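# Unlid the box, move two apples to plate, relid

## Task

Lift the lid off the box, carry both apples out of the box and set them on the plate, then put the lid back onto the box. The work is only complete if all of this still holds once the robot has let go. Nothing may fall off the table or be left lying off it.

## Robot and tools

Robot: two arms on a table. left_arm holds a left hand and right_arm holds a right hand; the left is the mirror of the right. Each hand has three fingers (index, middle, ring) and a thumb, driven by sixteen motors. Plastic digits end in rubber caps. A rigid mast juts from the wrist on the palm side and can strike objects.

Scene frame: origin at table-top height, halfway between the two arms' nominal bases. +x points out over the table, +z up, and +y toward left_arm. Image left/right does not equal arm names. Calibrated bases: left_arm at (+0.033, +0.342, +0.008) m, right_arm at (-0.042, -0.323, +0.037) m with a tiny yaw.

Hand point axes (right hand): +z runs along straight fingers toward the tips, +y comes out of the palm face, +x crosses the palm away from the thumb. On the left hand +x points toward the thumb instead. The palm face sits at y = -0.062 m in that frame. Bending fingers first swing their tips toward +y.

execute_actions(actions, cameras). actions is a list of actions. Each action is a list of 1 to 15 rows, and each row is one control step of 1/30 s. If fewer than 15 rows are given, the last row repeats. An action lasts 0.5 s. Every row is one flat list of 48 numbers, all in [-1, 1], covering both arms even when only one moves:
- 0-5: left_arm dx, dy, dz, rx, ry, rz
- 6-21: left hand motors
- 22-23: left current_limit, speed
- 24-29: right_arm dx, dy, dz, rx, ry, rz
- 30-45: right hand motors
- 46-47: right current_limit, speed

Arm numbers are offsets, not poses. They are taken along scene-frame axes from the arm's Hand target as it was when the action began. Every row in an action counts from that same start, so a row is not added onto the row before it. Sending the same offset in a new action moves the arm further. Scale: 1.0 means 0.6 m for dx, dy, dz and 180 degrees for rx, ry, rz. rx, ry, rz form one rotation vector, turning about the Hand target position. The controller limits commanded orientation to 40 degrees from the measured one. The hand often stops short of its target, especially the right arm, whose elbow droops under load. An all-zero action asks for the target again; if the hand still stays short, send the remaining distance as a further offset. To stop pushing against something, command the target back beyond the hand point.

Hand motor numbers are absolute goals, not offsets. Each maps linearly between its two stops. Order: index_mcp, index_abd, index_pip, index_dip, middle_mcp, middle_abd, middle_pip, middle_dip, ring_mcp, ring_abd, ring_pip, ring_dip, thumb_cmc, thumb_axl, thumb_mcp, thumb_ipl. Moving toward -1 bends or curls.

Values that leave a digit straight: _mcp +0.75, _abd 0.00, _pip +0.58, _dip +0.70, thumb_cmc +0.71, thumb_axl +0.68, thumb_mcp +0.23, thumb_ipl +0.17. thumb_cmc toward -1 brings the thumb round in front of the palm.

The left hand's ring_pip goal is capped at +60.9 degrees, roughly -0.31 on the number scale. Anything further is treated as that value and shown as such in hand_goal.

A 0 in a hand slot is a real goal. To keep a hand unchanged, copy its hand_goal, hand_current_limit and hand_speed back into the row.

current_limit maps -1..+1 onto 0..550 mA, with a floor of 11 mA. Very low values may not be enough to lift a finger. speed sets each motor's goal slew at (speed+1)/2 of 8.5 rad/s. Defaults are +0.4 and -0.6, and the last values sent stay in effect. A finger presses only while its goal lies past the object's surface; the further past, the harder it presses.

cameras: names such as cam_head_left, cam_head_right, cam_high, or ["all"] or []. Images come back only for an empty actions list or when requested. An unknown name makes the call invalid. Each image is 672x504.

Results per arm:
- end_effector_position (m) and end_effector_quat_wxyz, in the scene frame
- Hand target, the origin for the next offsets
- joint positions, velocities ("within noise" when still) and torques (sign means toward larger joint angle; numbers 3 and 4 wrap at ±28 N m)
- hand_goal, hand_measured, hand_current_ma (positive pushes toward -1), hand_state (moving, goal, blocked, overload), hand_current_limit, hand_speed
- step readings of end_effector_position during motion
Positions may be off by a few centimetres, more at full reach. A MOTOR HOT line appears from 85 °C, and OVER-TEMPERATURE FAULT means the arm has dropped for 30 s or more.

zoom_image(camera, region): an enlarged view of the latest image from cam_head_left, cam_head_right or cam_high. region is [x0, y0, x1, y1] in pixels, at most 504 by 504.

read_manual(section): returns only licence text ("licences").

finished_scene(scene): closes scene 1, 2 or 3, cannot be undone, and usually reports success. Call it only when lid, apples and plate stay correct without the robot touching them.

Avoid:
- dropping things or releasing a part while it moves
- slamming into or pressing hard on fixed or heavy things
- letting the two hands collide or one grip the other
- anything leaving the table
- a motor held at 495 mA or more for 5 s, which shuts it down for 10 s
- long stretched-out holds or pushing at unreachable targets, which heat motors

Hand commands sent while an arm is stopped are discarded. Near the first joint's axis, small wrist motions can swing the whole arm. Thinking time lets the scene keep running with the last command held.

Each tool is called by a JSON object that holds its "api" and its "payload".

## Session

{"api": "execute_actions", "payload": {"actions": []}}

{"api": "zoom_image", "payload": {"camera": "cam_head_left", "region": [100, 90, 350, 320]}}

{"api": "zoom_image", "payload": {"camera": "cam_high", "region": [190, 110, 380, 300]}}

Scene clock: 0.00 s.
left_arm: end_effector_position=(+0.4793, -0.0562, +0.3103) hand_goal=(+0.754, +0.000, +0.576, +0.696, +0.754, +0.000, +0.576, +0.696, +0.754, +0.000, +0.576, +0.696, +0.714, +0.678, +0.226, +0.168) hand_measured=(+0.754, +0.000, +0.576, +0.696, +0.754, +0.000, +0.576, +0.696, +0.754, +0.000, +0.576, +0.696, +0.714, +0.678, +0.226, +0.168) hand_current_ma=(+0, +0, +0, +0, +0, +0, +0, +0, +0, +0, +0, +0, +0, +0, +0, +0) hand_state=(goal, goal, goal, goal, goal, goal, goal, goal, goal, goal, goal, goal, goal, goal, goal, goal) hand_current_limit=0.40 hand_speed=-0.60 end_effector_quat_wxyz=(+0.730, -0.081, +0.655, -0.177) | right_arm: end_effector_position=(+0.3487, -0.4295, +0.3875) hand_goal=(+0.754, +0.000, +0.576, +0.696, +0.754, +0.000, +0.576, +0.696, +0.754, +0.000, +0.576, +0.696, +0.714, +0.678, +0.226, +0.168) hand_measured=(+0.754, +0.000, +0.576, +0.696, +0.754, +0.000, +0.576, +0.696, +0.754, +0.000, +0.576, +0.696, +0.714, +0.678, +0.226, +0.168) hand_current_ma=(+0, +0, +0, +0, +0, +0, +0, +0, +0, +0, +0, +0, +0, +0, +0, +0) hand_state=(goal, goal, goal, goal, goal, goal, goal, goal, goal, goal, goal, goal, goal, goal, goal, goal) hand_current_limit=0.40 hand_speed=-0.60 end_effector_quat_wxyz=(-0.011, +0.893, -0.162, +0.420)
Joint positions: left_arm=[-1.045 1.636 1.119 0.731 -0.918 -1.761] | right_arm=[-0.061 0.97 1.127 -0.864 0.086 1.85]
Joint velocities: within noise
Joint torques (N m): no reading
Heat: left arm: hottest elbow 30 °C; right arm: hottest shoulder 32 °C.
Hand target: left_arm +0.4822, -0.0614, +0.3144; +0.733, -0.082, +0.651, -0.182 | right_arm +0.3540, -0.4306, +0.4026; -0.010, +0.886, -0.161, +0.436

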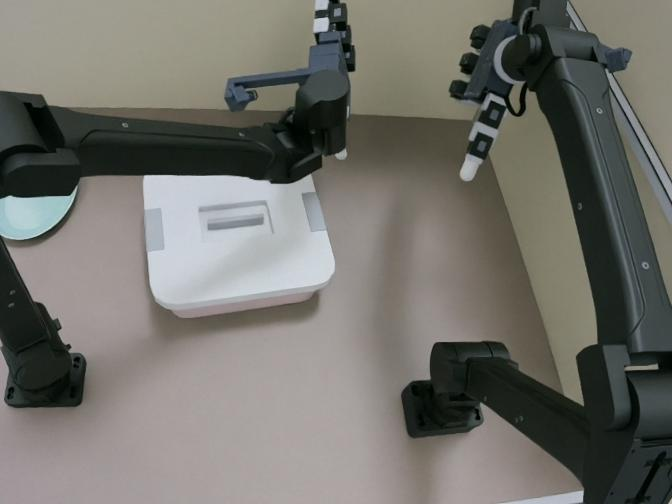

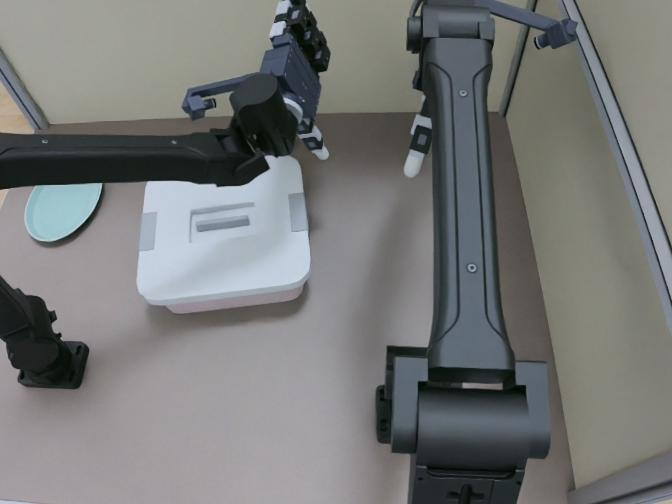

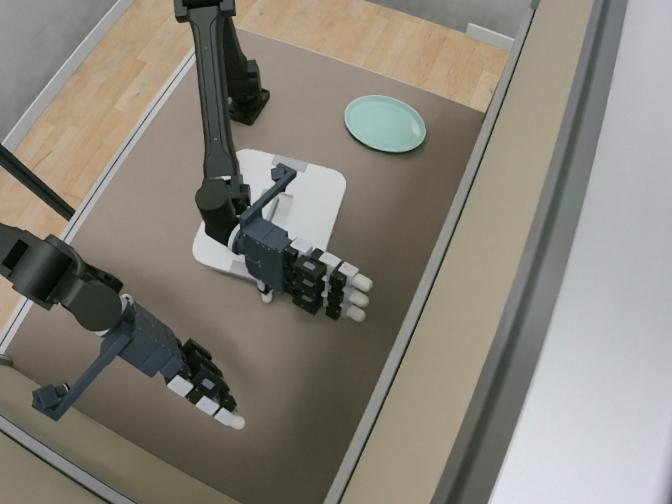

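Scaled by 2.016 from the camera's 672x504 image, which has a finer 960x720 frame.

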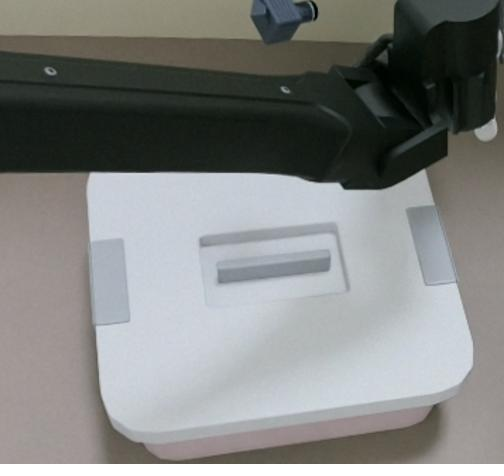

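Scaled by 2.653 from the camera's 672x504 image, which has a finer 960x720 frame.

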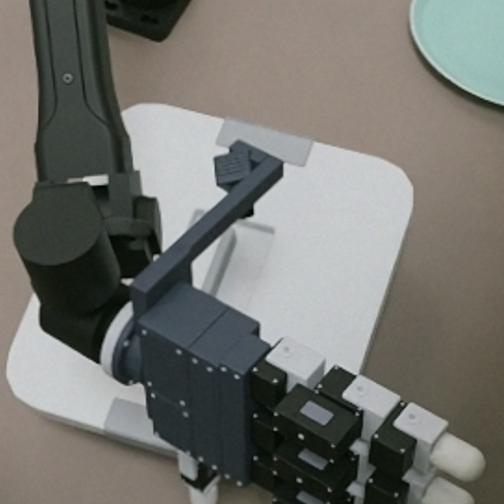

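{"api": "zoom_image", "payload": {"camera": "cam_head_left", "region": [140, 250, 250, 330]}}

{"api": "zoom_image", "payload": {"camera": "cam_head_left", "region": [250, 230, 360, 310]}}

{"api": "zoom_image", "payload": {"camera": "cam_head_right", "region": [120, 150, 330, 330]}}

Scaled by 4.582 from the camera's 672x504 image, which has a finer 960x720 frame.

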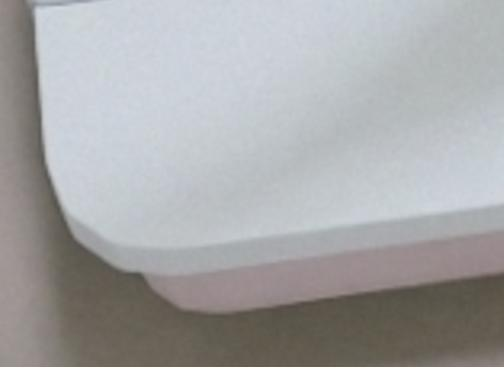

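Scaled by 4.582 from the camera's 672x504 image, which has a finer 960x720 frame.

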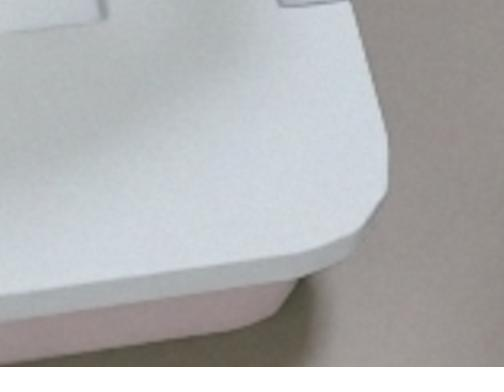

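Scaled by 2.400 from the camera's 672x504 image, which has a finer 960x720 frame.

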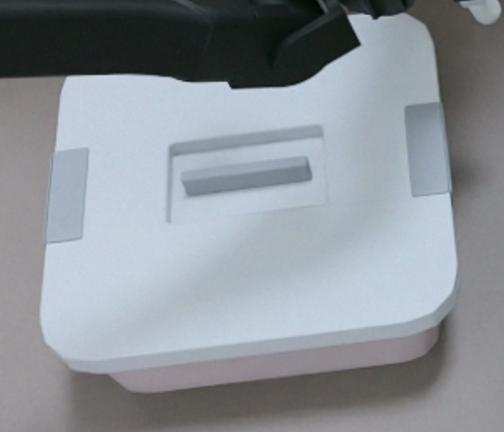

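{"api": "execute_actions", "payload": {"actions": [[[-0.02,0.08,0.12,0.0772,0.116,-0.0557,0.754,0,0.576,0.696,0.754,0,0.576,0.696,0.754,0,0.576,0.696,0.714,0.678,0.226,0.168,0.4,-0.6,0,0.02,0,-0.0582,0.0553,0.1427,0.754,0,0.576,0.696,0.754,0,0.576,0.696,0.754,0,0.576,0.696,0.714,0.678,0.226,0.168,0.4,-0.6]]], "cameras": ["cam_head_left","cam_high"]}}

Scene clock: 4.43 s.
left_arm: end_effector_position=(+0.4594, -0.0069, +0.3761) hand_goal=(+0.754, +0.000, +0.576, +0.696, +0.754, +0.000, +0.576, +0.696, +0.754, +0.000, +0.576, +0.696, +0.714, +0.678, +0.226, +0.168) hand_measured=(+0.752, +0.004, +0.576, +0.696, +0.752, +0.004, +0.576, +0.696, +0.752, +0.002, +0.576, +0.696, +0.714, +0.678, +0.226, +0.168) hand_current_ma=(+0, +1, +0, +0, +0, +1, +0, +0, +0, +1, +0, +0, +0, +0, +0, +0) hand_state=(goal, goal, goal, goal, goal, goal, goal, goal, goal, goal, goal, goal, goal, goal, goal, goal) hand_current_limit=0.40 hand_speed=-0.60 end_effector_quat_wxyz=(+0.594, +0.041, +0.791, -0.144) | right_arm: end_effector_position=(+0.3478, -0.4141, +0.3744) hand_goal=(+0.754, +0.000, +0.576, +0.696, +0.754, +0.000, +0.576, +0.696, +0.754, +0.000, +0.576, +0.696, +0.714, +0.678, +0.226, +0.168) hand_measured=(+0.752, +0.000, +0.576, +0.696, +0.752, +0.000, +0.576, +0.696, +0.752, +0.000, +0.576, +0.696, +0.714, +0.678, +0.224, +0.168) hand_current_ma=(-6, +1, +2, +0, -6, +1, +2, +0, -8, +1, +2, +0, +1, -2, -5, -1) hand_state=(goal, goal, goal, goal, goal, goal, goal, goal, goal, goal, goal, goal, goal, goal, goal, goal) hand_current_limit=0.40 hand_speed=-0.60 end_effector_quat_wxyz=(-0.015, +0.939, +0.071, +0.337)
Joint positions: left_arm=[-0.984 1.352 1.242 -0.219 -0.666 -1.965] | right_arm=[-0.081 0.966 1.127 -1.053 -0.115 1.399]
Joint torques (N m): left_arm=[-0.67 -12.1 13.16 1.39 -0.19 0.04] | right_arm=[-0.73 -6.89 14.22 1.05 -0.25 -0.17]
Heat: left arm: hottest elbow 31 °C; right arm: hottest shoulder 32 °C.
Hand target: left_arm +0.4702, -0.0135, +0.3862; +0.589, +0.032, +0.794, -0.147 | right_arm +0.3540, -0.4186, +0.4026; -0.013, +0.931, +0.079, +0.357
Off the commanded pose: left_arm 0.016 m, 1 deg | right_arm 0.029 m, 3 deg.
Step readings (end_effector_position of left_arm | right_arm):
0: (+0.4793, -0.0562, +0.3103) | (+0.3487, -0.4295, +0.3875)
1: (+0.4793, -0.0564, +0.3102) | (+0.3488, -0.4293, +0.3875)
2: (+0.4794, -0.0580, +0.3107) | (+0.3503, -0.4271, +0.3869)
4: (+0.4793, -0.0562, +0.3137) | (+0.3516, -0.4200, +0.3837)
8: (+0.4660, -0.0325, +0.3431) | (+0.3503, -0.4098, +0.3771)
15: (+0.4596, -0.0054, +0.3962) | (+0.3474, -0.4113, +0.3738)
Images, in order (width x height): cam_head_left 672x504, cam_high 672x504.

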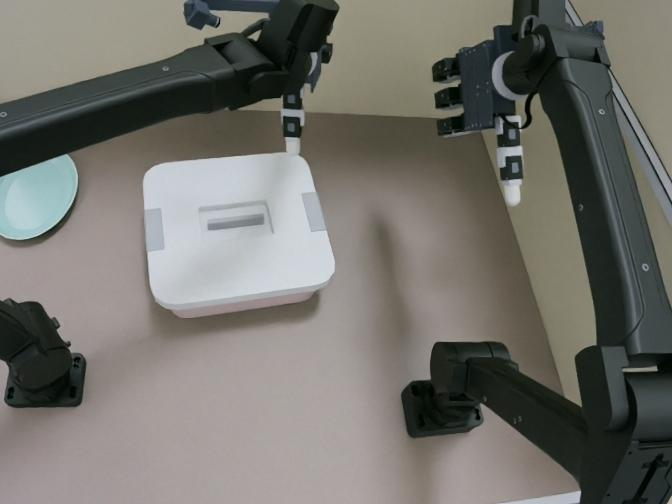

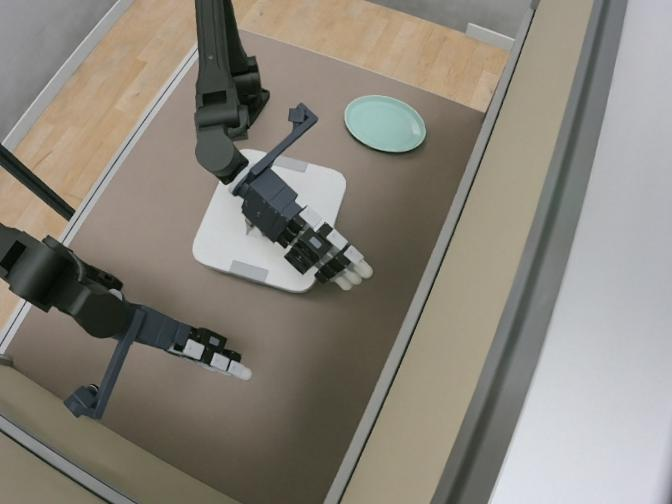

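{"api": "execute_actions", "payload": {"actions": [], "cameras": ["cam_head_left","cam_high"]}}

Scene clock: 5.60 s.
left_arm: end_effector_position=(+0.4594, -0.0069, +0.3761) hand_goal=(+0.754, +0.000, +0.576, +0.696, +0.754, +0.000, +0.576, +0.696, +0.754, +0.000, +0.576, +0.696, +0.714, +0.678, +0.226, +0.168) hand_measured=(+0.752, +0.004, +0.576, +0.696, +0.752, +0.004, +0.576, +0.696, +0.752, +0.002, +0.576, +0.696, +0.714, +0.678, +0.226, +0.168) hand_current_ma=(+0, +1, +0, +0, +0, +1, +0, +0, +0, +1, +0, +0, +0, +0, +0, +0) hand_state=(goal, goal, goal, goal, goal, goal, goal, goal, goal, goal, goal, goal, goal, goal, goal, goal) hand_current_limit=0.40 hand_speed=-0.60 end_effector_quat_wxyz=(+0.594, +0.041, +0.791, -0.144) | right_arm: end_effector_position=(+0.3478, -0.4141, +0.3744) hand_goal=(+0.754, +0.000, +0.576, +0.696, +0.754, +0.000, +0.576, +0.696, +0.754, +0.000, +0.576, +0.696, +0.714, +0.678, +0.226, +0.168) hand_measured=(+0.752, +0.000, +0.576, +0.696, +0.752, +0.000, +0.576, +0.696, +0.752, +0.000, +0.576, +0.696, +0.714, +0.678, +0.224, +0.168) hand_current_ma=(-6, +1, +2, +0, -6, +1, +2, +0, -8, +1, +2, +0, +1, -2, -5, -1) hand_state=(goal, goal, goal, goal, goal, goal, goal, goal, goal, goal, goal, goal, goal, goal, goal, goal) hand_current_limit=0.40 hand_speed=-0.60 end_effector_quat_wxyz=(-0.015, +0.939, +0.071, +0.337)
Joint positions: left_arm=[-0.984 1.352 1.242 -0.219 -0.666 -1.965] | right_arm=[-0.081 0.966 1.127 -1.053 -0.115 1.399]
Joint velocities: within noise
Joint torques (N m): left_arm=[-0.67 -12.1 13.18 1.39 -0.2 0.04] | right_arm=[-0.73 -7 14.2 1.03 -0.25 -0.18]
Heat: left arm: hottest elbow 31 °C; right arm: hottest shoulder 32 °C.
Hand target: left_arm +0.4702, -0.0135, +0.3862; +0.589, +0.032, +0.794, -0.147 | right_arm +0.3540, -0.4186, +0.4026; -0.013, +0.931, +0.079, +0.357
Off the commanded pose: left_arm 0.016 m, 1 deg | right_arm 0.029 m, 3 deg.
Images, in order (width x height): cam_head_left 672x504, cam_high 672x504.

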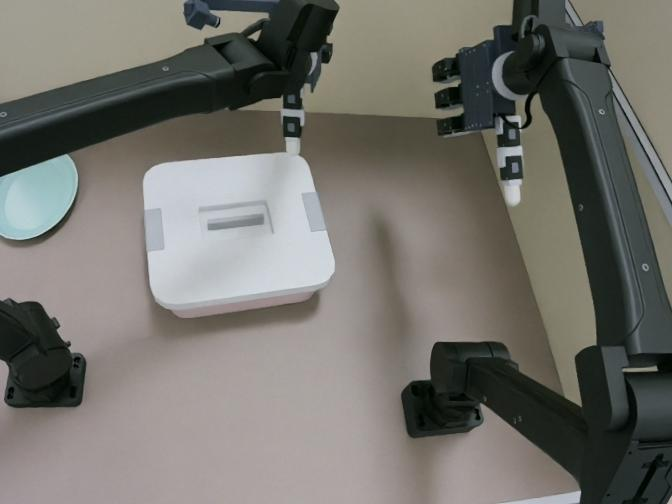

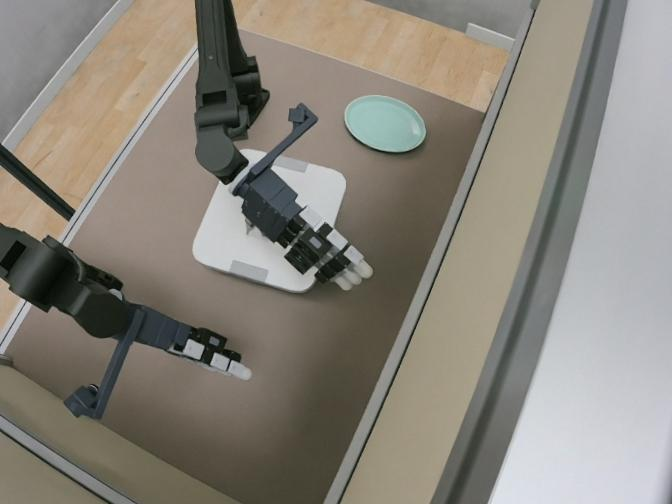

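{"api": "execute_actions", "payload": {"actions": [[[-0.01,0.13,0.03,0.0772,0.116,-0.0557,0.754,0,0.576,0.696,0.754,0,0.576,0.696,0.754,0,0.576,0.696,0.714,0.678,0.226,0.168,0.4,-0.6,0,0.02,0,-0.0582,0.0553,0.1427,0.754,0,0.576,0.696,0.754,0,0.576,0.696,0.754,0,0.576,0.696,0.714,0.678,0.226,0.168,0.4,-0.6]],[[-0.01,0.15,0.01,0.0772,0.116,-0.0557,0.754,0,0.576,0.696,-0.068,0,-0.3,-0.174,0.754,0,0.576,0.696,0.714,0.678,0.226,0.168,0.4,-0.6,0,0.02,0,-0.0582,0.0553,0.1427,0.754,0,0.576,0.696,0.754,0,0.576,0.696,-0.068,0,-0.3,-0.174,0.714,0.678,0.226,0.168,0.4,-0.6]],[[-0.01,0.15,0,0.0772,0.116,-0.0557,0.754,0,0.576,0.696,-0.068,0,-0.3,-0.174,0.754,0,0.576,0.696,0.714,0.678,0.226,0.168,0.4,-0.6,0,0.02,0,-0.0582,0.0553,0.1427,0.754,0,0.576,0.696,0.754,0,0.576,0.696,-0.068,0,-0.3,-0.174,0.714,0.678,0.226,0.168,0.4,-0.6]],[[-0.02,0.15,0,0,0,0,0.754,0,0.576,0.696,-0.068,0,-0.3,-0.174,0.754,0,0.576,0.696,0.714,0.678,0.226,0.168,0.4,-0.6,0,0.02,0,0,0,0.178,0.754,0,0.576,0.696,0.754,0,0.576,0.696,-0.068,0,-0.3,-0.174,0.714,0.678,0.226,0.168,0.4,-0.6]]], "cameras": ["cam_head_left","cam_high"]}}

Scene clock: 9.10 s.
left_arm: end_effector_position=(+0.4390, +0.3339, +0.4121) hand_goal=(+0.754, +0.000, +0.576, +0.696, -0.068, +0.000, -0.300, -0.174, +0.754, +0.000, +0.576, +0.696, +0.714, +0.678, +0.226, +0.168) hand_measured=(+0.754, +0.002, +0.576, +0.696, -0.052, +0.002, -0.294, -0.170, +0.754, +0.002, +0.576, +0.696, +0.716, +0.678, +0.224, +0.168) hand_current_ma=(+0, +0, +0, +0, +13, +0, +3, +1, +0, +0, +0, +0, +0, +0, -1, +0) hand_state=(goal, goal, goal, goal, goal, goal, goal, goal, goal, goal, goal, goal, goal, goal, goal, goal) hand_current_limit=0.40 hand_speed=-0.60 end_effector_quat_wxyz=(+0.118, +0.329, +0.937, +0.024) | right_arm: end_effector_position=(+0.3442, -0.3672, +0.3797) hand_goal=(+0.754, +0.000, +0.576, +0.696, +0.754, +0.000, +0.576, +0.696, -0.068, +0.000, -0.300, -0.174, +0.714, +0.678, +0.226, +0.168) hand_measured=(+0.752, +0.000, +0.576, +0.696, +0.752, +0.000, +0.576, +0.696, -0.046, +0.000, -0.294, -0.172, +0.714, +0.678, +0.224, +0.168) hand_current_ma=(-5, +1, +2, +0, -6, +1, +2, +0, +85, +1, +20, +9, +1, -2, -12, -1) hand_state=(goal, goal, goal, goal, goal, goal, goal, goal, blocked, goal, goal, goal, goal, goal, goal, goal) hand_current_limit=0.40 hand_speed=-0.60 end_effector_quat_wxyz=(+0.041, +0.494, +0.868, +0.025)
Joint positions: left_arm=[-0.246 1.24 1.582 -1.673 -0.027 -1.137] | right_arm=[-0.255 1.107 1.322 -1.693 -0.025 -0.77]
Joint torques (N m): left_arm=[-1.38 -9.35 8.05 0.35 -0.32 0.18] | right_arm=[-0.67 -6.71 13.56 0.18 -0.27 -0.12]
Heat: left arm: hottest elbow 32 °C; right arm: hottest shoulder 32 °C.
Hand target: left_arm +0.4402, +0.3346, +0.4103; +0.003, +0.338, +0.941, -0.005 | right_arm +0.3541, -0.3706, +0.4026; -0.017, +0.484, +0.875, +0.005
Off the commanded pose: left_arm 0.002 m, 14 deg | right_arm 0.025 m, 7 deg.
joint sent to its limit (left arm) — joint 4 (wrist pitch), lower limit. The joint targets are off in orientation, not in position.
joint sent to its limit (right arm) — joint 4 (wrist pitch), lower limit. The joint targets are off in position and orientation.
Step readings (end_effector_position of left_arm | right_arm):
0: (+0.4594, -0.0069, +0.3761) | (+0.3478, -0.4141, +0.3744)
1: (+0.4595, -0.0069, +0.3757) | (+0.3481, -0.4136, +0.3743)
2: (+0.4604, -0.0058, +0.3723) | (+0.3474, -0.4115, +0.3736)
4: (+0.4565, -0.0006, +0.3611) | (+0.3434, -0.4060, +0.3710)
8: (+0.4496, +0.0430, +0.3559) | (+0.3366, -0.4001, +0.3683)
15: (+0.4571, +0.0716, +0.3964) | (+0.3395, -0.4027, +0.3752)
16: (+0.4563, +0.0715, +0.3995) | (+0.3401, -0.4031, +0.3759)
17: (+0.4541, +0.0745, +0.4000) | (+0.3398, -0.4021, +0.3764)
19: (+0.4444, +0.0826, +0.3935) | (+0.3368, -0.4000, +0.3764)
23: (+0.4378, +0.1333, +0.3914) | (+0.3350, -0.3944, +0.3748)
30: (+0.4473, +0.1631, +0.4084) | (+0.3404, -0.3920, +0.3760)
31: (+0.4471, +0.1615, +0.4075) | (+0.3412, -0.3920, +0.3765)
32: (+0.4460, +0.1651, +0.4058) | (+0.3410, -0.3932, +0.3772)
34: (+0.4383, +0.1777, +0.4000) | (+0.3386, -0.3983, +0.3784)
38: (+0.4366, +0.2246, +0.3968) | (+0.3372, -0.3960, +0.3783)
45: (+0.4444, +0.2487, +0.3998) | (+0.3408, -0.3841, +0.3784)
46: (+0.4451, +0.2485, +0.4000) | (+0.3413, -0.3825, +0.3785)
47: (+0.4467, +0.2522, +0.4004) | (+0.3417, -0.3816, +0.3786)
49: (+0.4467, +0.2629, +0.3985) | (+0.3434, -0.3780, +0.3790)
53: (+0.4395, +0.3100, +0.3995) | (+0.3427, -0.3768, +0.3791)
60: (+0.4368, +0.3349, +0.4130) | (+0.3426, -0.3742, +0.3814)
Images, in order (width x height): cam_head_left 672x504, cam_high 672x504.

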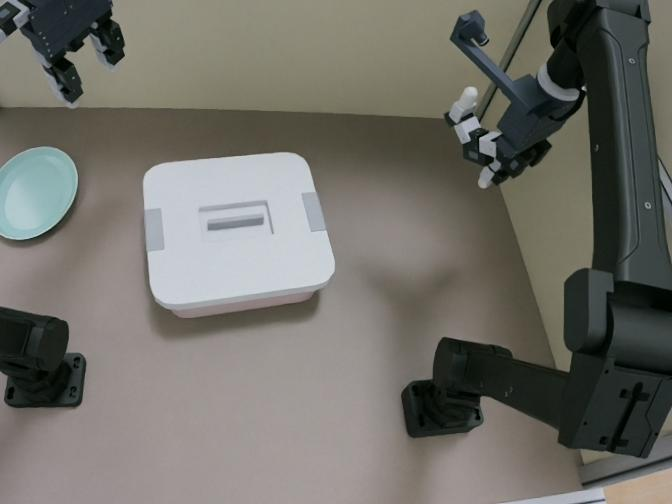

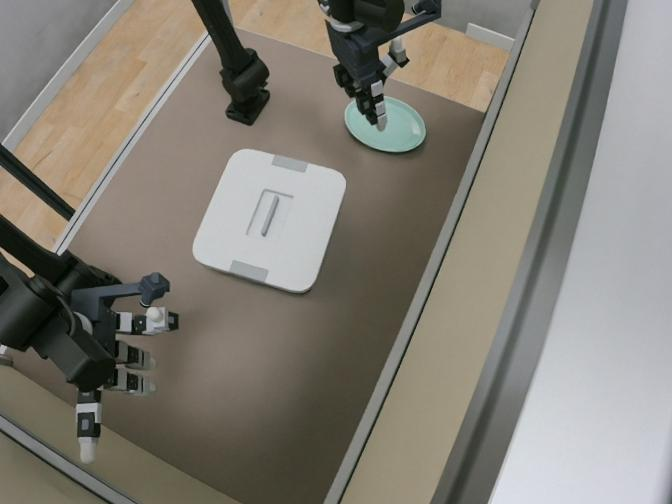

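{"api": "execute_actions", "payload": {"actions": [[[0.02,0.09,-0.04,0,0,0,0.754,0,0.576,0.696,-0.068,0,-0.3,-0.174,0.754,0,0.576,0.696,0.714,0.678,0.226,0.168,0.4,-0.6,-0.01,0.1,-0.01,0,0,0.178,0.754,0,0.576,0.696,0.754,0,0.576,0.696,-0.068,0,-0.3,-0.174,0.714,0.678,0.226,0.168,0.4,-0.6]],[[0.02,0.08,-0.04,0,0,0,0.754,0,0.576,0.696,-0.068,0,-0.3,-0.174,0.754,0,0.576,0.696,0.714,0.678,0.226,0.168,0.4,-0.6,-0.02,0.15,-0.01,0,0,0.178,0.754,0,0.576,0.696,0.754,0,0.576,0.696,-0.068,0,-0.3,-0.174,0.714,0.678,0.226,0.168,0.4,-0.6]],[[0.01,0,-0.02,0,0,0,0.754,0,0.576,0.696,-0.068,0,-0.3,-0.174,0.754,0,0.576,0.696,0.714,0.678,0.226,0.168,0.4,-0.6,-0.02,0.16,-0.01,0,0,0,0.754,0,0.576,0.696,0.754,0,0.576,0.696,-0.068,0,-0.3,-0.174,0.714,0.678,0.226,0.168,0.4,-0.6]],[[0,0,0,0,0,0,0.754,0,0.576,0.696,-0.068,0,-0.3,-0.174,0.754,0,0.576,0.696,0.714,0.678,0.226,0.168,0.4,-0.6,-0.02,0.16,-0.01,0,0,0,0.754,0,0.576,0.696,0.754,0,0.576,0.696,-0.068,0,-0.3,-0.174,0.714,0.678,0.226,0.168,0.4,-0.6]],[[0,0,0,0,0,0,0.754,0,0.576,0.696,-0.068,0,-0.3,-0.174,0.754,0,0.576,0.696,0.714,0.678,0.226,0.168,0.4,-0.6,-0.02,0.16,-0.01,0,0,0,0.754,0,0.576,0.696,0.754,0,0.576,0.696,-0.068,0,-0.3,-0.174,0.714,0.678,0.226,0.168,0.4,-0.6]]], "cameras": ["cam_head_left","cam_high"]}}

Scene clock: 12.93 s.
left_arm: end_effector_position=(+0.4653, +0.4363, +0.3574) hand_goal=(+0.754, +0.000, +0.576, +0.696, -0.068, +0.000, -0.300, -0.174, +0.754, +0.000, +0.576, +0.696, +0.714, +0.678, +0.226, +0.168) hand_measured=(+0.754, +0.002, +0.576, +0.696, -0.052, +0.002, -0.294, -0.170, +0.754, +0.002, +0.576, +0.696, +0.716, +0.678, +0.224, +0.168) hand_current_ma=(+0, +0, +0, +0, +13, +0, +2, +1, +0, +0, +0, +0, +0, +0, -1, +0) hand_state=(goal, goal, goal, goal, goal, goal, goal, goal, goal, goal, goal, goal, goal, goal, goal, goal) hand_current_limit=0.40 hand_speed=-0.60 end_effector_quat_wxyz=(+0.047, +0.332, +0.942, +0.019) | right_arm: end_effector_position=(+0.2862, +0.0619, +0.3511) hand_goal=(+0.754, +0.000, +0.576, +0.696, +0.754, +0.000, +0.576, +0.696, -0.068, +0.000, -0.300, -0.174, +0.714, +0.678, +0.226, +0.168) hand_measured=(+0.752, +0.000, +0.576, +0.696, +0.752, +0.000, +0.576, +0.696, -0.052, +0.000, -0.294, -0.172, +0.714, +0.678, +0.222, +0.168) hand_current_ma=(-6, +1, +1, +0, -4, +1, +1, +0, +59, +1, +17, +8, +0, -2, -13, -1) hand_state=(goal, goal, goal, goal, goal, goal, goal, goal, goal, goal, goal, goal, goal, goal, goal, goal) hand_current_limit=0.40 hand_speed=-0.60 end_effector_quat_wxyz=(-0.008, -0.064, +0.998, +0.007)
Joint positions: left_arm=[0.035 1.332 1.535 -1.673 -0.001 -0.858] | right_arm=[0.727 1.482 1.606 -1.697 -0.022 -0.952]
Joint torques (N m): left_arm=[-1.32 -9.7 8.5 0.08 -0.09 0.15] | right_arm=[-0.5 -14.27 13.23 0.18 -0.05 0.21]
Heat: left arm: hottest elbow 32 °C; right arm: hottest shoulder 32 °C.
Hand target: left_arm +0.4702, +0.4367, +0.3503; +0.003, +0.338, +0.941, -0.005 | right_arm +0.3001, +0.0674, +0.3725; -0.017, -0.054, +0.998, -0.004
Off the commanded pose: left_arm 0.009 m, 6 deg | right_arm 0.026 m, 2 deg.
joint sent to its limit (left arm) — joint 4 (wrist pitch), lower limit. The joint targets are off in orientation, not in position.
joint sent to its limit (right arm) — joint 4 (wrist pitch), lower limit. The joint targets are off in orientation, not in position.
Step readings (end_effector_position of left_arm | right_arm):
0: (+0.4390, +0.3339, +0.4121) | (+0.3442, -0.3672, +0.3797)
1: (+0.4391, +0.3340, +0.4120) | (+0.3441, -0.3668, +0.3797)
2: (+0.4395, +0.3371, +0.4110) | (+0.3435, -0.3644, +0.3795)
4: (+0.4403, +0.3447, +0.4058) | (+0.3414, -0.3538, +0.3789)
8: (+0.4407, +0.3764, +0.3959) | (+0.3386, -0.3342, +0.3775)
15: (+0.4450, +0.3896, +0.3929) | (+0.3401, -0.3193, +0.3747)
16: (+0.4456, +0.3893, +0.3928) | (+0.3400, -0.3182, +0.3742)
17: (+0.4462, +0.3917, +0.3925) | (+0.3393, -0.3149, +0.3736)
19: (+0.4488, +0.3977, +0.3896) | (+0.3359, -0.2961, +0.3735)
23: (+0.4521, +0.4248, +0.3784) | (+0.3287, -0.2490, +0.3734)
30: (+0.4590, +0.4367, +0.3665) | (+0.3285, -0.2256, +0.3694)
31: (+0.4592, +0.4366, +0.3666) | (+0.3285, -0.2249, +0.3689)
32: (+0.4594, +0.4365, +0.3666) | (+0.3276, -0.2198, +0.3688)
34: (+0.4600, +0.4364, +0.3661) | (+0.3254, -0.2037, +0.3685)
38: (+0.4625, +0.4363, +0.3623) | (+0.3093, -0.1510, +0.3689)
45: (+0.4653, +0.4363, +0.3574) | (+0.3061, -0.1272, +0.3664)
46: (+0.4653, +0.4363, +0.3574) | (+0.3074, -0.1268, +0.3658)
47: (+0.4653, +0.4363, +0.3574) | (+0.3072, -0.1224, +0.3655)
49: (+0.4653, +0.4363, +0.3574) | (+0.3079, -0.1085, +0.3651)
53: (+0.4653, +0.4363, +0.3574) | (+0.2947, -0.0591, +0.3624)
60: (+0.4653, +0.4363, +0.3574) | (+0.2939, -0.0327, +0.3552)
61: (+0.4653, +0.4363, +0.3574) | (+0.2949, -0.0324, +0.3554)
62: (+0.4653, +0.4363, +0.3574) | (+0.2940, -0.0287, +0.3562)
64: (+0.4653, +0.4363, +0.3574) | (+0.2973, -0.0149, +0.3604)
68: (+0.4653, +0.4363, +0.3574) | (+0.2868, +0.0333, +0.3629)
75: (+0.4653, +0.4363, +0.3574) | (+0.2807, +0.0613, +0.3470)
Images, in order (width x height): cam_head_left 672x504, cam_high 672x504.

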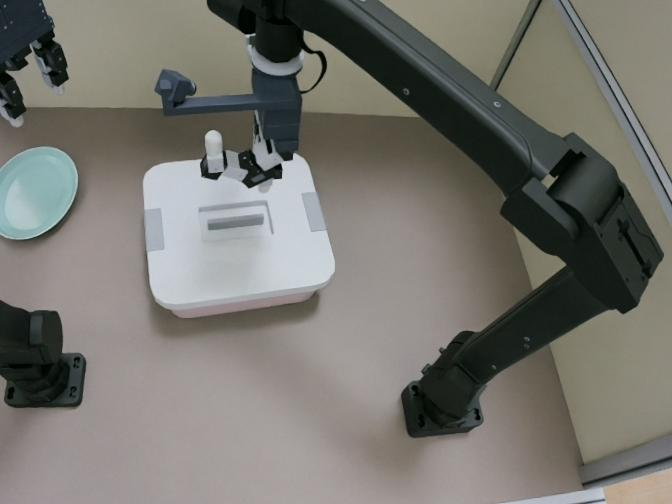

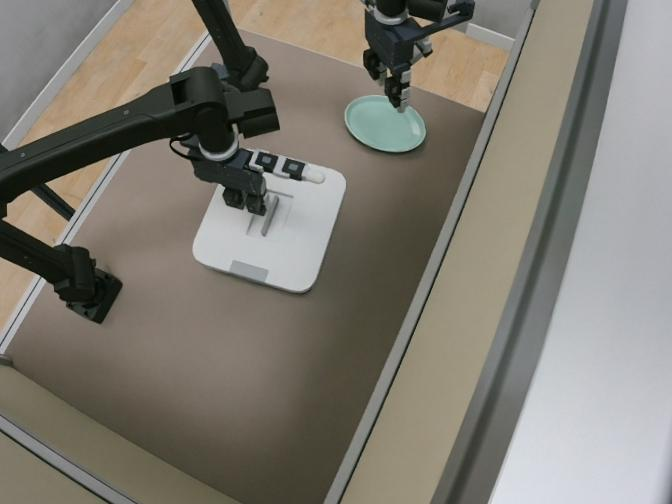

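{"api": "execute_actions", "payload": {"actions": [[[0,0,0,0,0,0,0.754,0,0.576,0.696,-0.068,0,-0.3,-0.174,0.754,0,0.576,0.696,0.714,0.678,0.226,0.168,0.4,-0.6,-0.007,0.065,-0.11,0,0,0,0.754,0.04,0.576,0.696,0.754,-0.04,0.576,0.696,-0.068,0,-0.3,-0.174,0.714,0.678,0.226,0.168,0.4,-0.6]]], "cameras": ["cam_head_left","cam_high"]}}

{"api": "zoom_image", "payload": {"camera": "cam_high", "region": [190, 140, 360, 300]}}

{"api": "zoom_image", "payload": {"camera": "cam_head_left", "region": [130, 130, 350, 330]}}

Scene clock: 14.60 s.
left_arm: end_effector_position=(+0.4653, +0.4363, +0.3574) hand_goal=(+0.754, +0.000, +0.576, +0.696, -0.068, +0.000, -0.300, -0.174, +0.754, +0.000, +0.576, +0.696, +0.714, +0.678, +0.226, +0.168) hand_measured=(+0.754, +0.002, +0.576, +0.696, -0.052, +0.002, -0.294, -0.170, +0.754, +0.002, +0.576, +0.696, +0.716, +0.678, +0.224, +0.168) hand_current_ma=(+0, +0, +0, +0, +13, +0, +2, +1, +0, +0, +0, +0, +0, +0, -1, +0) hand_state=(goal, goal, goal, goal, goal, goal, goal, goal, goal, goal, goal, goal, goal, goal, goal, goal) hand_current_limit=0.40 hand_speed=-0.60 end_effector_quat_wxyz=(+0.047, +0.332, +0.942, +0.019) | right_arm: end_effector_position=(+0.2926, +0.0983, +0.3012) hand_goal=(+0.754, +0.040, +0.576, +0.696, +0.754, -0.040, +0.576, +0.696, -0.068, +0.000, -0.300, -0.174, +0.714, +0.678, +0.226, +0.168) hand_measured=(+0.752, +0.036, +0.576, +0.696, +0.752, -0.036, +0.576, +0.696, -0.052, +0.000, -0.294, -0.172, +0.714, +0.678, +0.222, +0.168) hand_current_ma=(-5, -9, +1, +0, -4, +9, +1, +0, +59, +1, +17, +8, +0, -2, -13, -1) hand_state=(goal, goal, goal, goal, goal, goal, goal, goal, goal, goal, goal, goal, goal, goal, goal, goal) hand_current_limit=0.40 hand_speed=-0.60 end_effector_quat_wxyz=(-0.027, -0.056, +0.998, -0.014)
Joint positions: left_arm=[0.035 1.332 1.535 -1.673 -0.001 -0.858] | right_arm=[0.78 1.588 1.606 -1.647 -0.015 -0.883]
Joint torques (N m): left_arm=[-1.32 -9.7 8.5 0.08 -0.1 0.15] | right_arm=[0.91 -16.62 10.03 0.68 0 0.2]
Heat: left arm: hottest elbow 32 °C; right arm: hottest shoulder 32 °C.
Hand target: left_arm +0.4702, +0.4367, +0.3503; +0.003, +0.338, +0.941, -0.005 | right_arm +0.2958, +0.1064, +0.3064; -0.017, -0.054, +0.998, -0.004
Off the commanded pose: left_arm 0.009 m, 6 deg | right_arm 0.010 m, 2 deg.
joint sent to its limit (left arm) — joint 4 (wrist pitch), lower limit. The joint targets are off in orientation, not in position.
Step readings (end_effector_position of left_arm | right_arm):
0: (+0.4653, +0.4363, +0.3574) | (+0.2862, +0.0619, +0.3511)
1: (+0.4653, +0.4363, +0.3574) | (+0.2862, +0.0619, +0.3511)
2: (+0.4653, +0.4363, +0.3574) | (+0.2861, +0.0623, +0.3504)
4: (+0.4653, +0.4363, +0.3574) | (+0.2857, +0.0684, +0.3472)
8: (+0.4653, +0.4363, +0.3574) | (+0.2912, +0.0839, +0.3294)
15: (+0.4653, +0.4363, +0.3574) | (+0.2919, +0.0983, +0.3016)
Images, in order (width x height): cam_head_left 672x504, cam_high 672x504.

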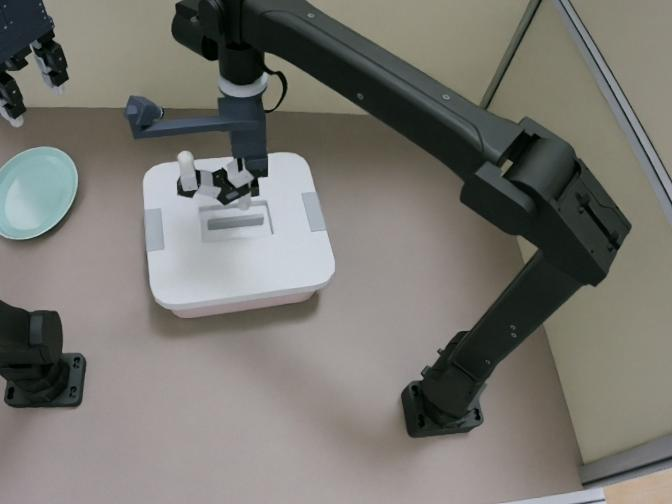

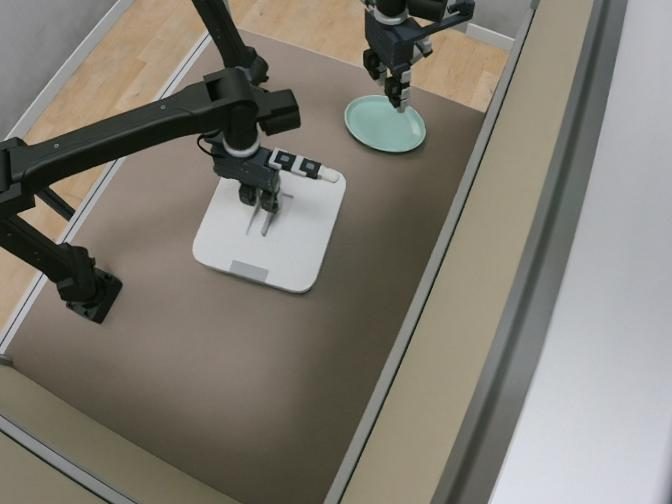

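Scaled by 2.965 from the camera's 672x504 image, which has a finer 960x720 frame.

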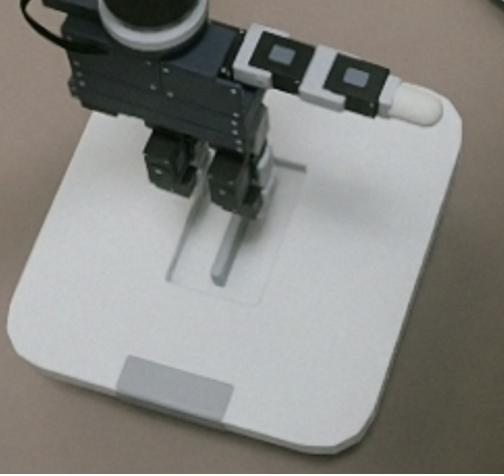

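Scaled by 2.291 from the camera's 672x504 image, which has a finer 960x720 frame.

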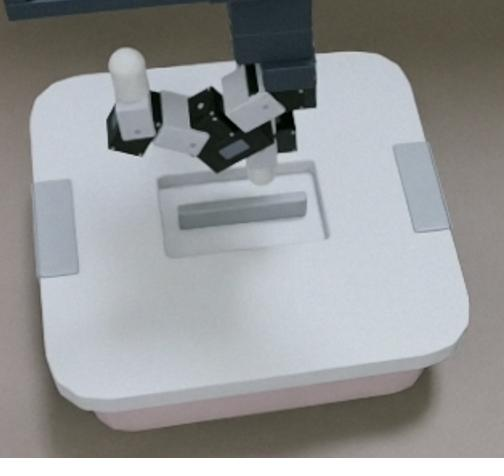

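{"api": "execute_actions", "payload": {"actions": [[[0,0,0,0,0,0,0.754,0,0.576,0.696,-0.068,0,-0.3,-0.174,0.754,0,0.576,0.696,0.714,0.678,0.226,0.168,0.4,-0.6,0,0.025,-0.06,0,0,0,0.754,0.04,0.576,0.696,0.754,-0.04,0.576,0.696,-0.068,0,-0.3,-0.174,0.714,0.678,0.226,0.168,0.4,-0.6]]], "cameras": ["cam_head_left","cam_high"]}}

{"api": "zoom_image", "payload": {"camera": "cam_high", "region": [220, 150, 320, 250]}}

{"api": "zoom_image", "payload": {"camera": "cam_head_left", "region": [180, 170, 290, 260]}}

Scene clock: 19.77 s.
left_arm: end_effector_position=(+0.4653, +0.4363, +0.3574) hand_goal=(+0.754, +0.000, +0.576, +0.696, -0.068, +0.000, -0.300, -0.174, +0.754, +0.000, +0.576, +0.696, +0.714, +0.678, +0.226, +0.168) hand_measured=(+0.754, +0.002, +0.576, +0.696, -0.052, +0.002, -0.294, -0.170, +0.754, +0.002, +0.576, +0.696, +0.716, +0.678, +0.224, +0.168) hand_current_ma=(+0, +0, +0, +0, +13, +0, +2, +1, +0, +0, +0, +0, +0, +0, -1, +0) hand_state=(goal, goal, goal, goal, goal, goal, goal, goal, goal, goal, goal, goal, goal, goal, goal, goal) hand_current_limit=0.40 hand_speed=-0.60 end_effector_quat_wxyz=(+0.047, +0.332, +0.942, +0.019) | right_arm: end_effector_position=(+0.2977, +0.1135, +0.2816) hand_goal=(+0.754, +0.040, +0.576, +0.696, +0.754, -0.040, +0.576, +0.696, -0.068, +0.000, -0.300, -0.174, +0.714, +0.678, +0.226, +0.168) hand_measured=(+0.752, +0.036, +0.576, +0.696, +0.752, -0.038, +0.576, +0.696, -0.052, +0.000, -0.294, -0.172, +0.714, +0.678, +0.222, +0.168) hand_current_ma=(-5, -9, +1, +0, -4, +8, +1, +0, +59, +1, +17, +8, +0, -2, -13, -1) hand_state=(goal, goal, goal, goal, goal, goal, goal, goal, goal, goal, goal, goal, goal, goal, goal, goal) hand_current_limit=0.40 hand_speed=-0.60 end_effector_quat_wxyz=(-0.015, -0.053, +0.998, -0.003)
Joint positions: left_arm=[0.035 1.332 1.535 -1.673 -0.001 -0.858] | right_arm=[0.795 1.604 1.569 -1.561 -0.015 -0.862]
Joint torques (N m): left_arm=[-1.38 -9.7 8.5 0.08 -0.09 0.16] | right_arm=[1.44 -15.74 8.49 0.83 0 0.2]
Heat: left arm: hottest elbow 32 °C; right arm: hottest shoulder 32 °C.
Hand target: left_arm +0.4702, +0.4367, +0.3503; +0.003, +0.338, +0.941, -0.005 | right_arm +0.2959, +0.1214, +0.2707; -0.017, -0.054, +0.998, -0.004
Off the commanded pose: left_arm 0.009 m, 6 deg | right_arm 0.014 m, 0 deg.
joint sent to its limit (left arm) — joint 4 (wrist pitch), lower limit. The joint targets are off in orientation, not in position.
Step readings (end_effector_position of left_arm | right_arm):
0: (+0.4653, +0.4363, +0.3574) | (+0.2926, +0.0983, +0.3012)
1: (+0.4653, +0.4363, +0.3574) | (+0.2928, +0.0986, +0.3012)
2: (+0.4653, +0.4363, +0.3574) | (+0.2932, +0.0996, +0.3013)
4: (+0.4653, +0.4363, +0.3574) | (+0.2947, +0.1052, +0.3001)
8: (+0.4653, +0.4363, +0.3574) | (+0.2961, +0.1103, +0.2915)
15: (+0.4653, +0.4363, +0.3574) | (+0.2968, +0.1133, +0.2815)
Images, in order (width x height): cam_head_left 672x504, cam_high 672x504.

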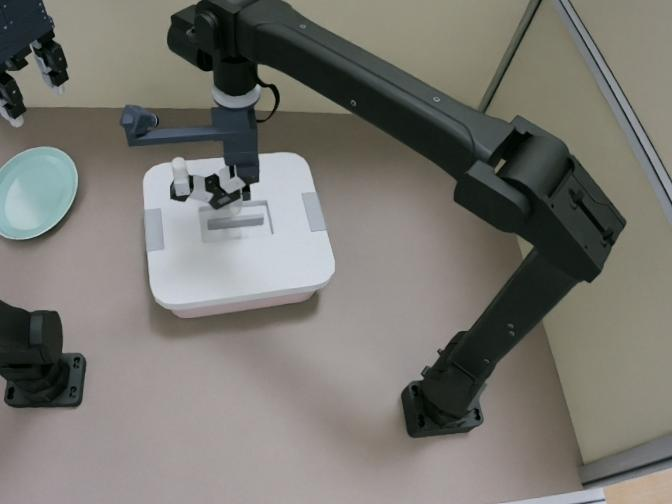

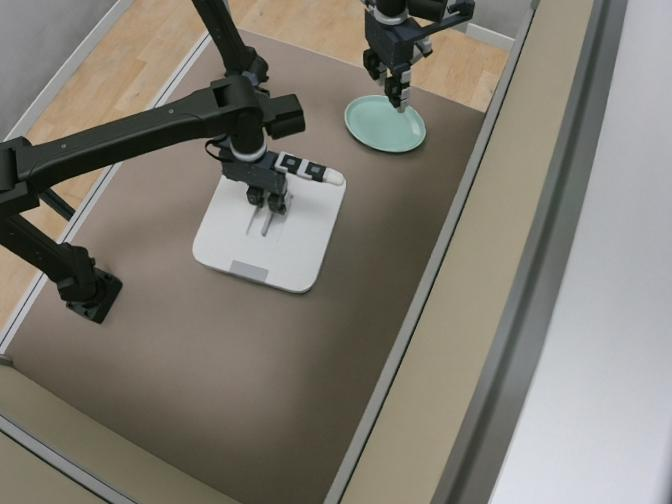

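Scaled by 5.040 from the camera's 672x504 image, which has a finer 960x720 frame.

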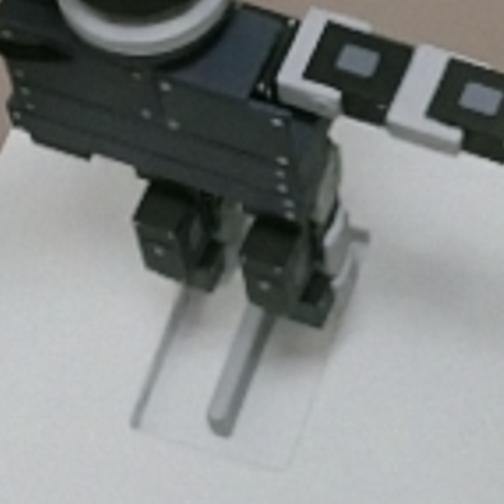

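Scaled by 4.582 from the camera's 672x504 image, which has a finer 960x720 frame.

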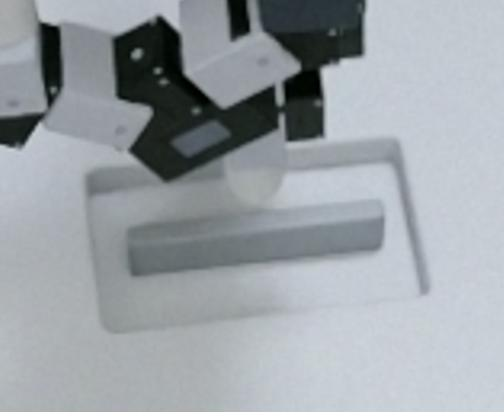

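{"api": "execute_actions", "payload": {"actions": [[[0,0,0,0,0,0,0.754,0,0.576,0.696,-0.068,0,-0.3,-0.174,0.754,0,0.576,0.696,0.714,0.678,0.226,0.168,0.4,-0.6,-0.033,0.003,-0.03,0,0,0.015,0.754,0.04,0.576,0.696,0.754,-0.04,0.576,0.696,-0.068,0,-0.3,-0.174,0.714,0.678,0.226,0.168,0.4,-0.6]]], "cameras": ["cam_head_left","cam_high"]}}

{"api": "zoom_image", "payload": {"camera": "cam_high", "region": [220, 150, 320, 250]}}

{"api": "zoom_image", "payload": {"camera": "cam_head_left", "region": [180, 170, 290, 260]}}

Scene clock: 22.77 s.
left_arm: end_effector_position=(+0.4653, +0.4363, +0.3574) hand_goal=(+0.754, +0.000, +0.576, +0.696, -0.068, +0.000, -0.300, -0.174, +0.754, +0.000, +0.576, +0.696, +0.714, +0.678, +0.226, +0.168) hand_measured=(+0.754, +0.002, +0.576, +0.696, -0.052, +0.002, -0.294, -0.170, +0.754, +0.002, +0.576, +0.696, +0.716, +0.678, +0.224, +0.168) hand_current_ma=(+0, +0, +0, +0, +13, +0, +2, +1, +0, +0, +0, +0, +0, +0, -1, +0) hand_state=(goal, goal, goal, goal, goal, goal, goal, goal, goal, goal, goal, goal, goal, goal, goal, goal) hand_current_limit=0.40 hand_speed=-0.60 end_effector_quat_wxyz=(+0.047, +0.332, +0.942, +0.019) | right_arm: end_effector_position=(+0.2799, +0.1174, +0.2536) hand_goal=(+0.754, +0.040, +0.576, +0.696, +0.754, -0.040, +0.576, +0.696, -0.068, +0.000, -0.300, -0.174, +0.714, +0.678, +0.226, +0.168) hand_measured=(+0.752, +0.036, +0.576, +0.696, +0.752, -0.038, +0.576, +0.696, -0.052, +0.000, -0.294, -0.172, +0.714, +0.678, +0.222, +0.168) hand_current_ma=(-5, -8, +1, +0, -4, +8, +1, +0, +59, +1, +17, +8, +0, -2, -13, -1) hand_state=(goal, goal, goal, goal, goal, goal, goal, goal, goal, goal, goal, goal, goal, goal, goal, goal) hand_current_limit=0.40 hand_speed=-0.60 end_effector_quat_wxyz=(-0.022, -0.068, +0.997, -0.010)
Joint positions: left_arm=[0.035 1.332 1.535 -1.673 -0.001 -0.858] | right_arm=[0.824 1.603 1.496 -1.51 -0.015 -0.862]
Joint torques (N m): left_arm=[-1.38 -9.7 8.49 0.08 -0.1 0.16] | right_arm=[1.26 -17.2 8.44 0.77 0.02 -0.02]
Heat: left arm: hottest elbow 32 °C; right arm: hottest shoulder 32 °C.
Hand target: left_arm +0.4702, +0.4367, +0.3503; +0.003, +0.338, +0.941, -0.005 | right_arm +0.2760, +0.1233, +0.2526; -0.017, -0.078, +0.997, -0.005
Off the commanded pose: left_arm 0.009 m, 6 deg | right_arm 0.007 m, 1 deg.
joint sent to its limit (left arm) — joint 4 (wrist pitch), lower limit. The joint targets are off in orientation, not in position.
Step readings (end_effector_position of left_arm | right_arm):
0: (+0.4653, +0.4363, +0.3574) | (+0.2977, +0.1135, +0.2816)
1: (+0.4653, +0.4363, +0.3574) | (+0.2974, +0.1134, +0.2812)
2: (+0.4653, +0.4363, +0.3574) | (+0.2975, +0.1139, +0.2798)
4: (+0.4653, +0.4363, +0.3574) | (+0.2950, +0.1146, +0.2735)
8: (+0.4653, +0.4363, +0.3574) | (+0.2836, +0.1145, +0.2568)
15: (+0.4653, +0.4363, +0.3574) | (+0.2800, +0.1173, +0.2536)
Images, in order (width x height): cam_head_left 672x504, cam_high 672x504.

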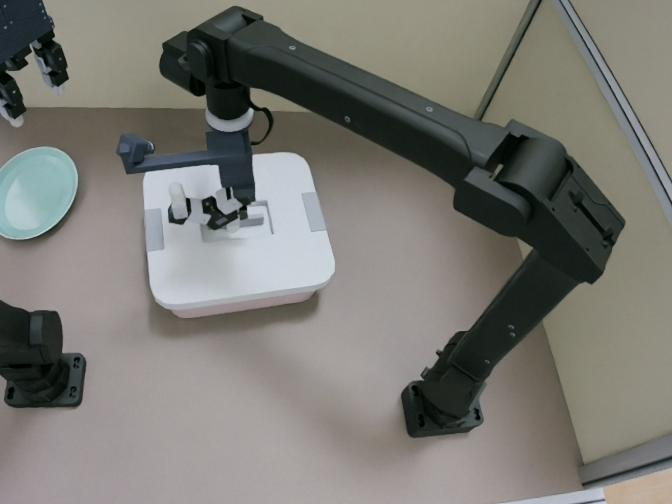

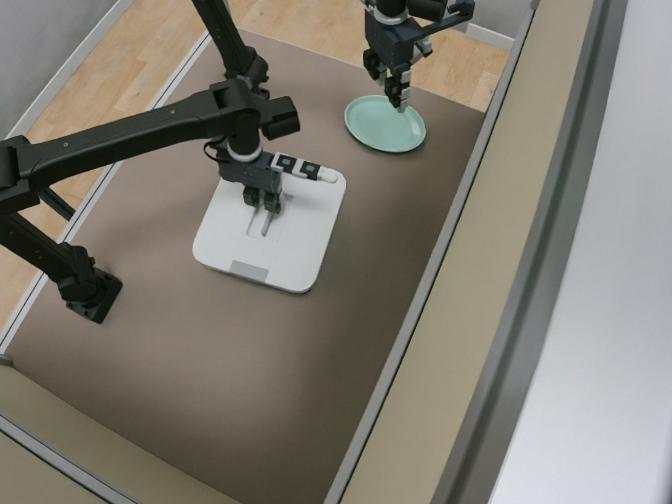

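Scaled by 5.040 from the camera's 672x504 image, which has a finer 960x720 frame.

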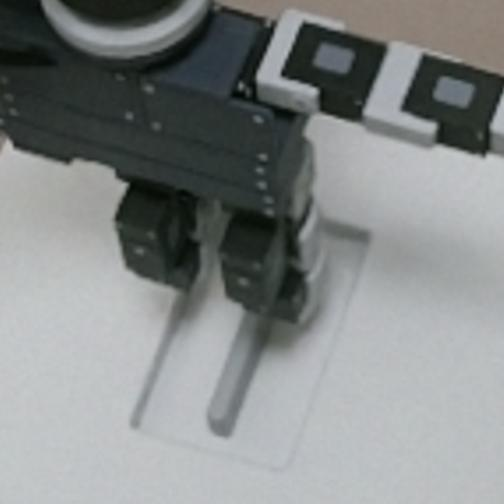

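Scaled by 4.582 from the camera's 672x504 image, which has a finer 960x720 frame.

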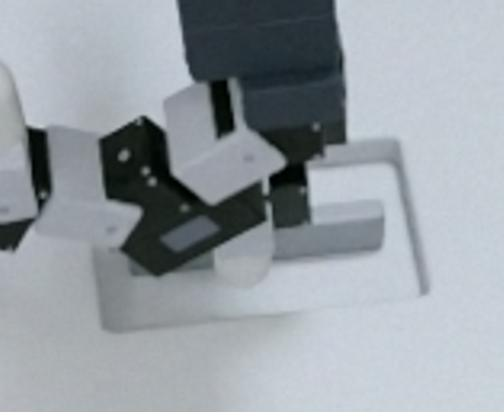

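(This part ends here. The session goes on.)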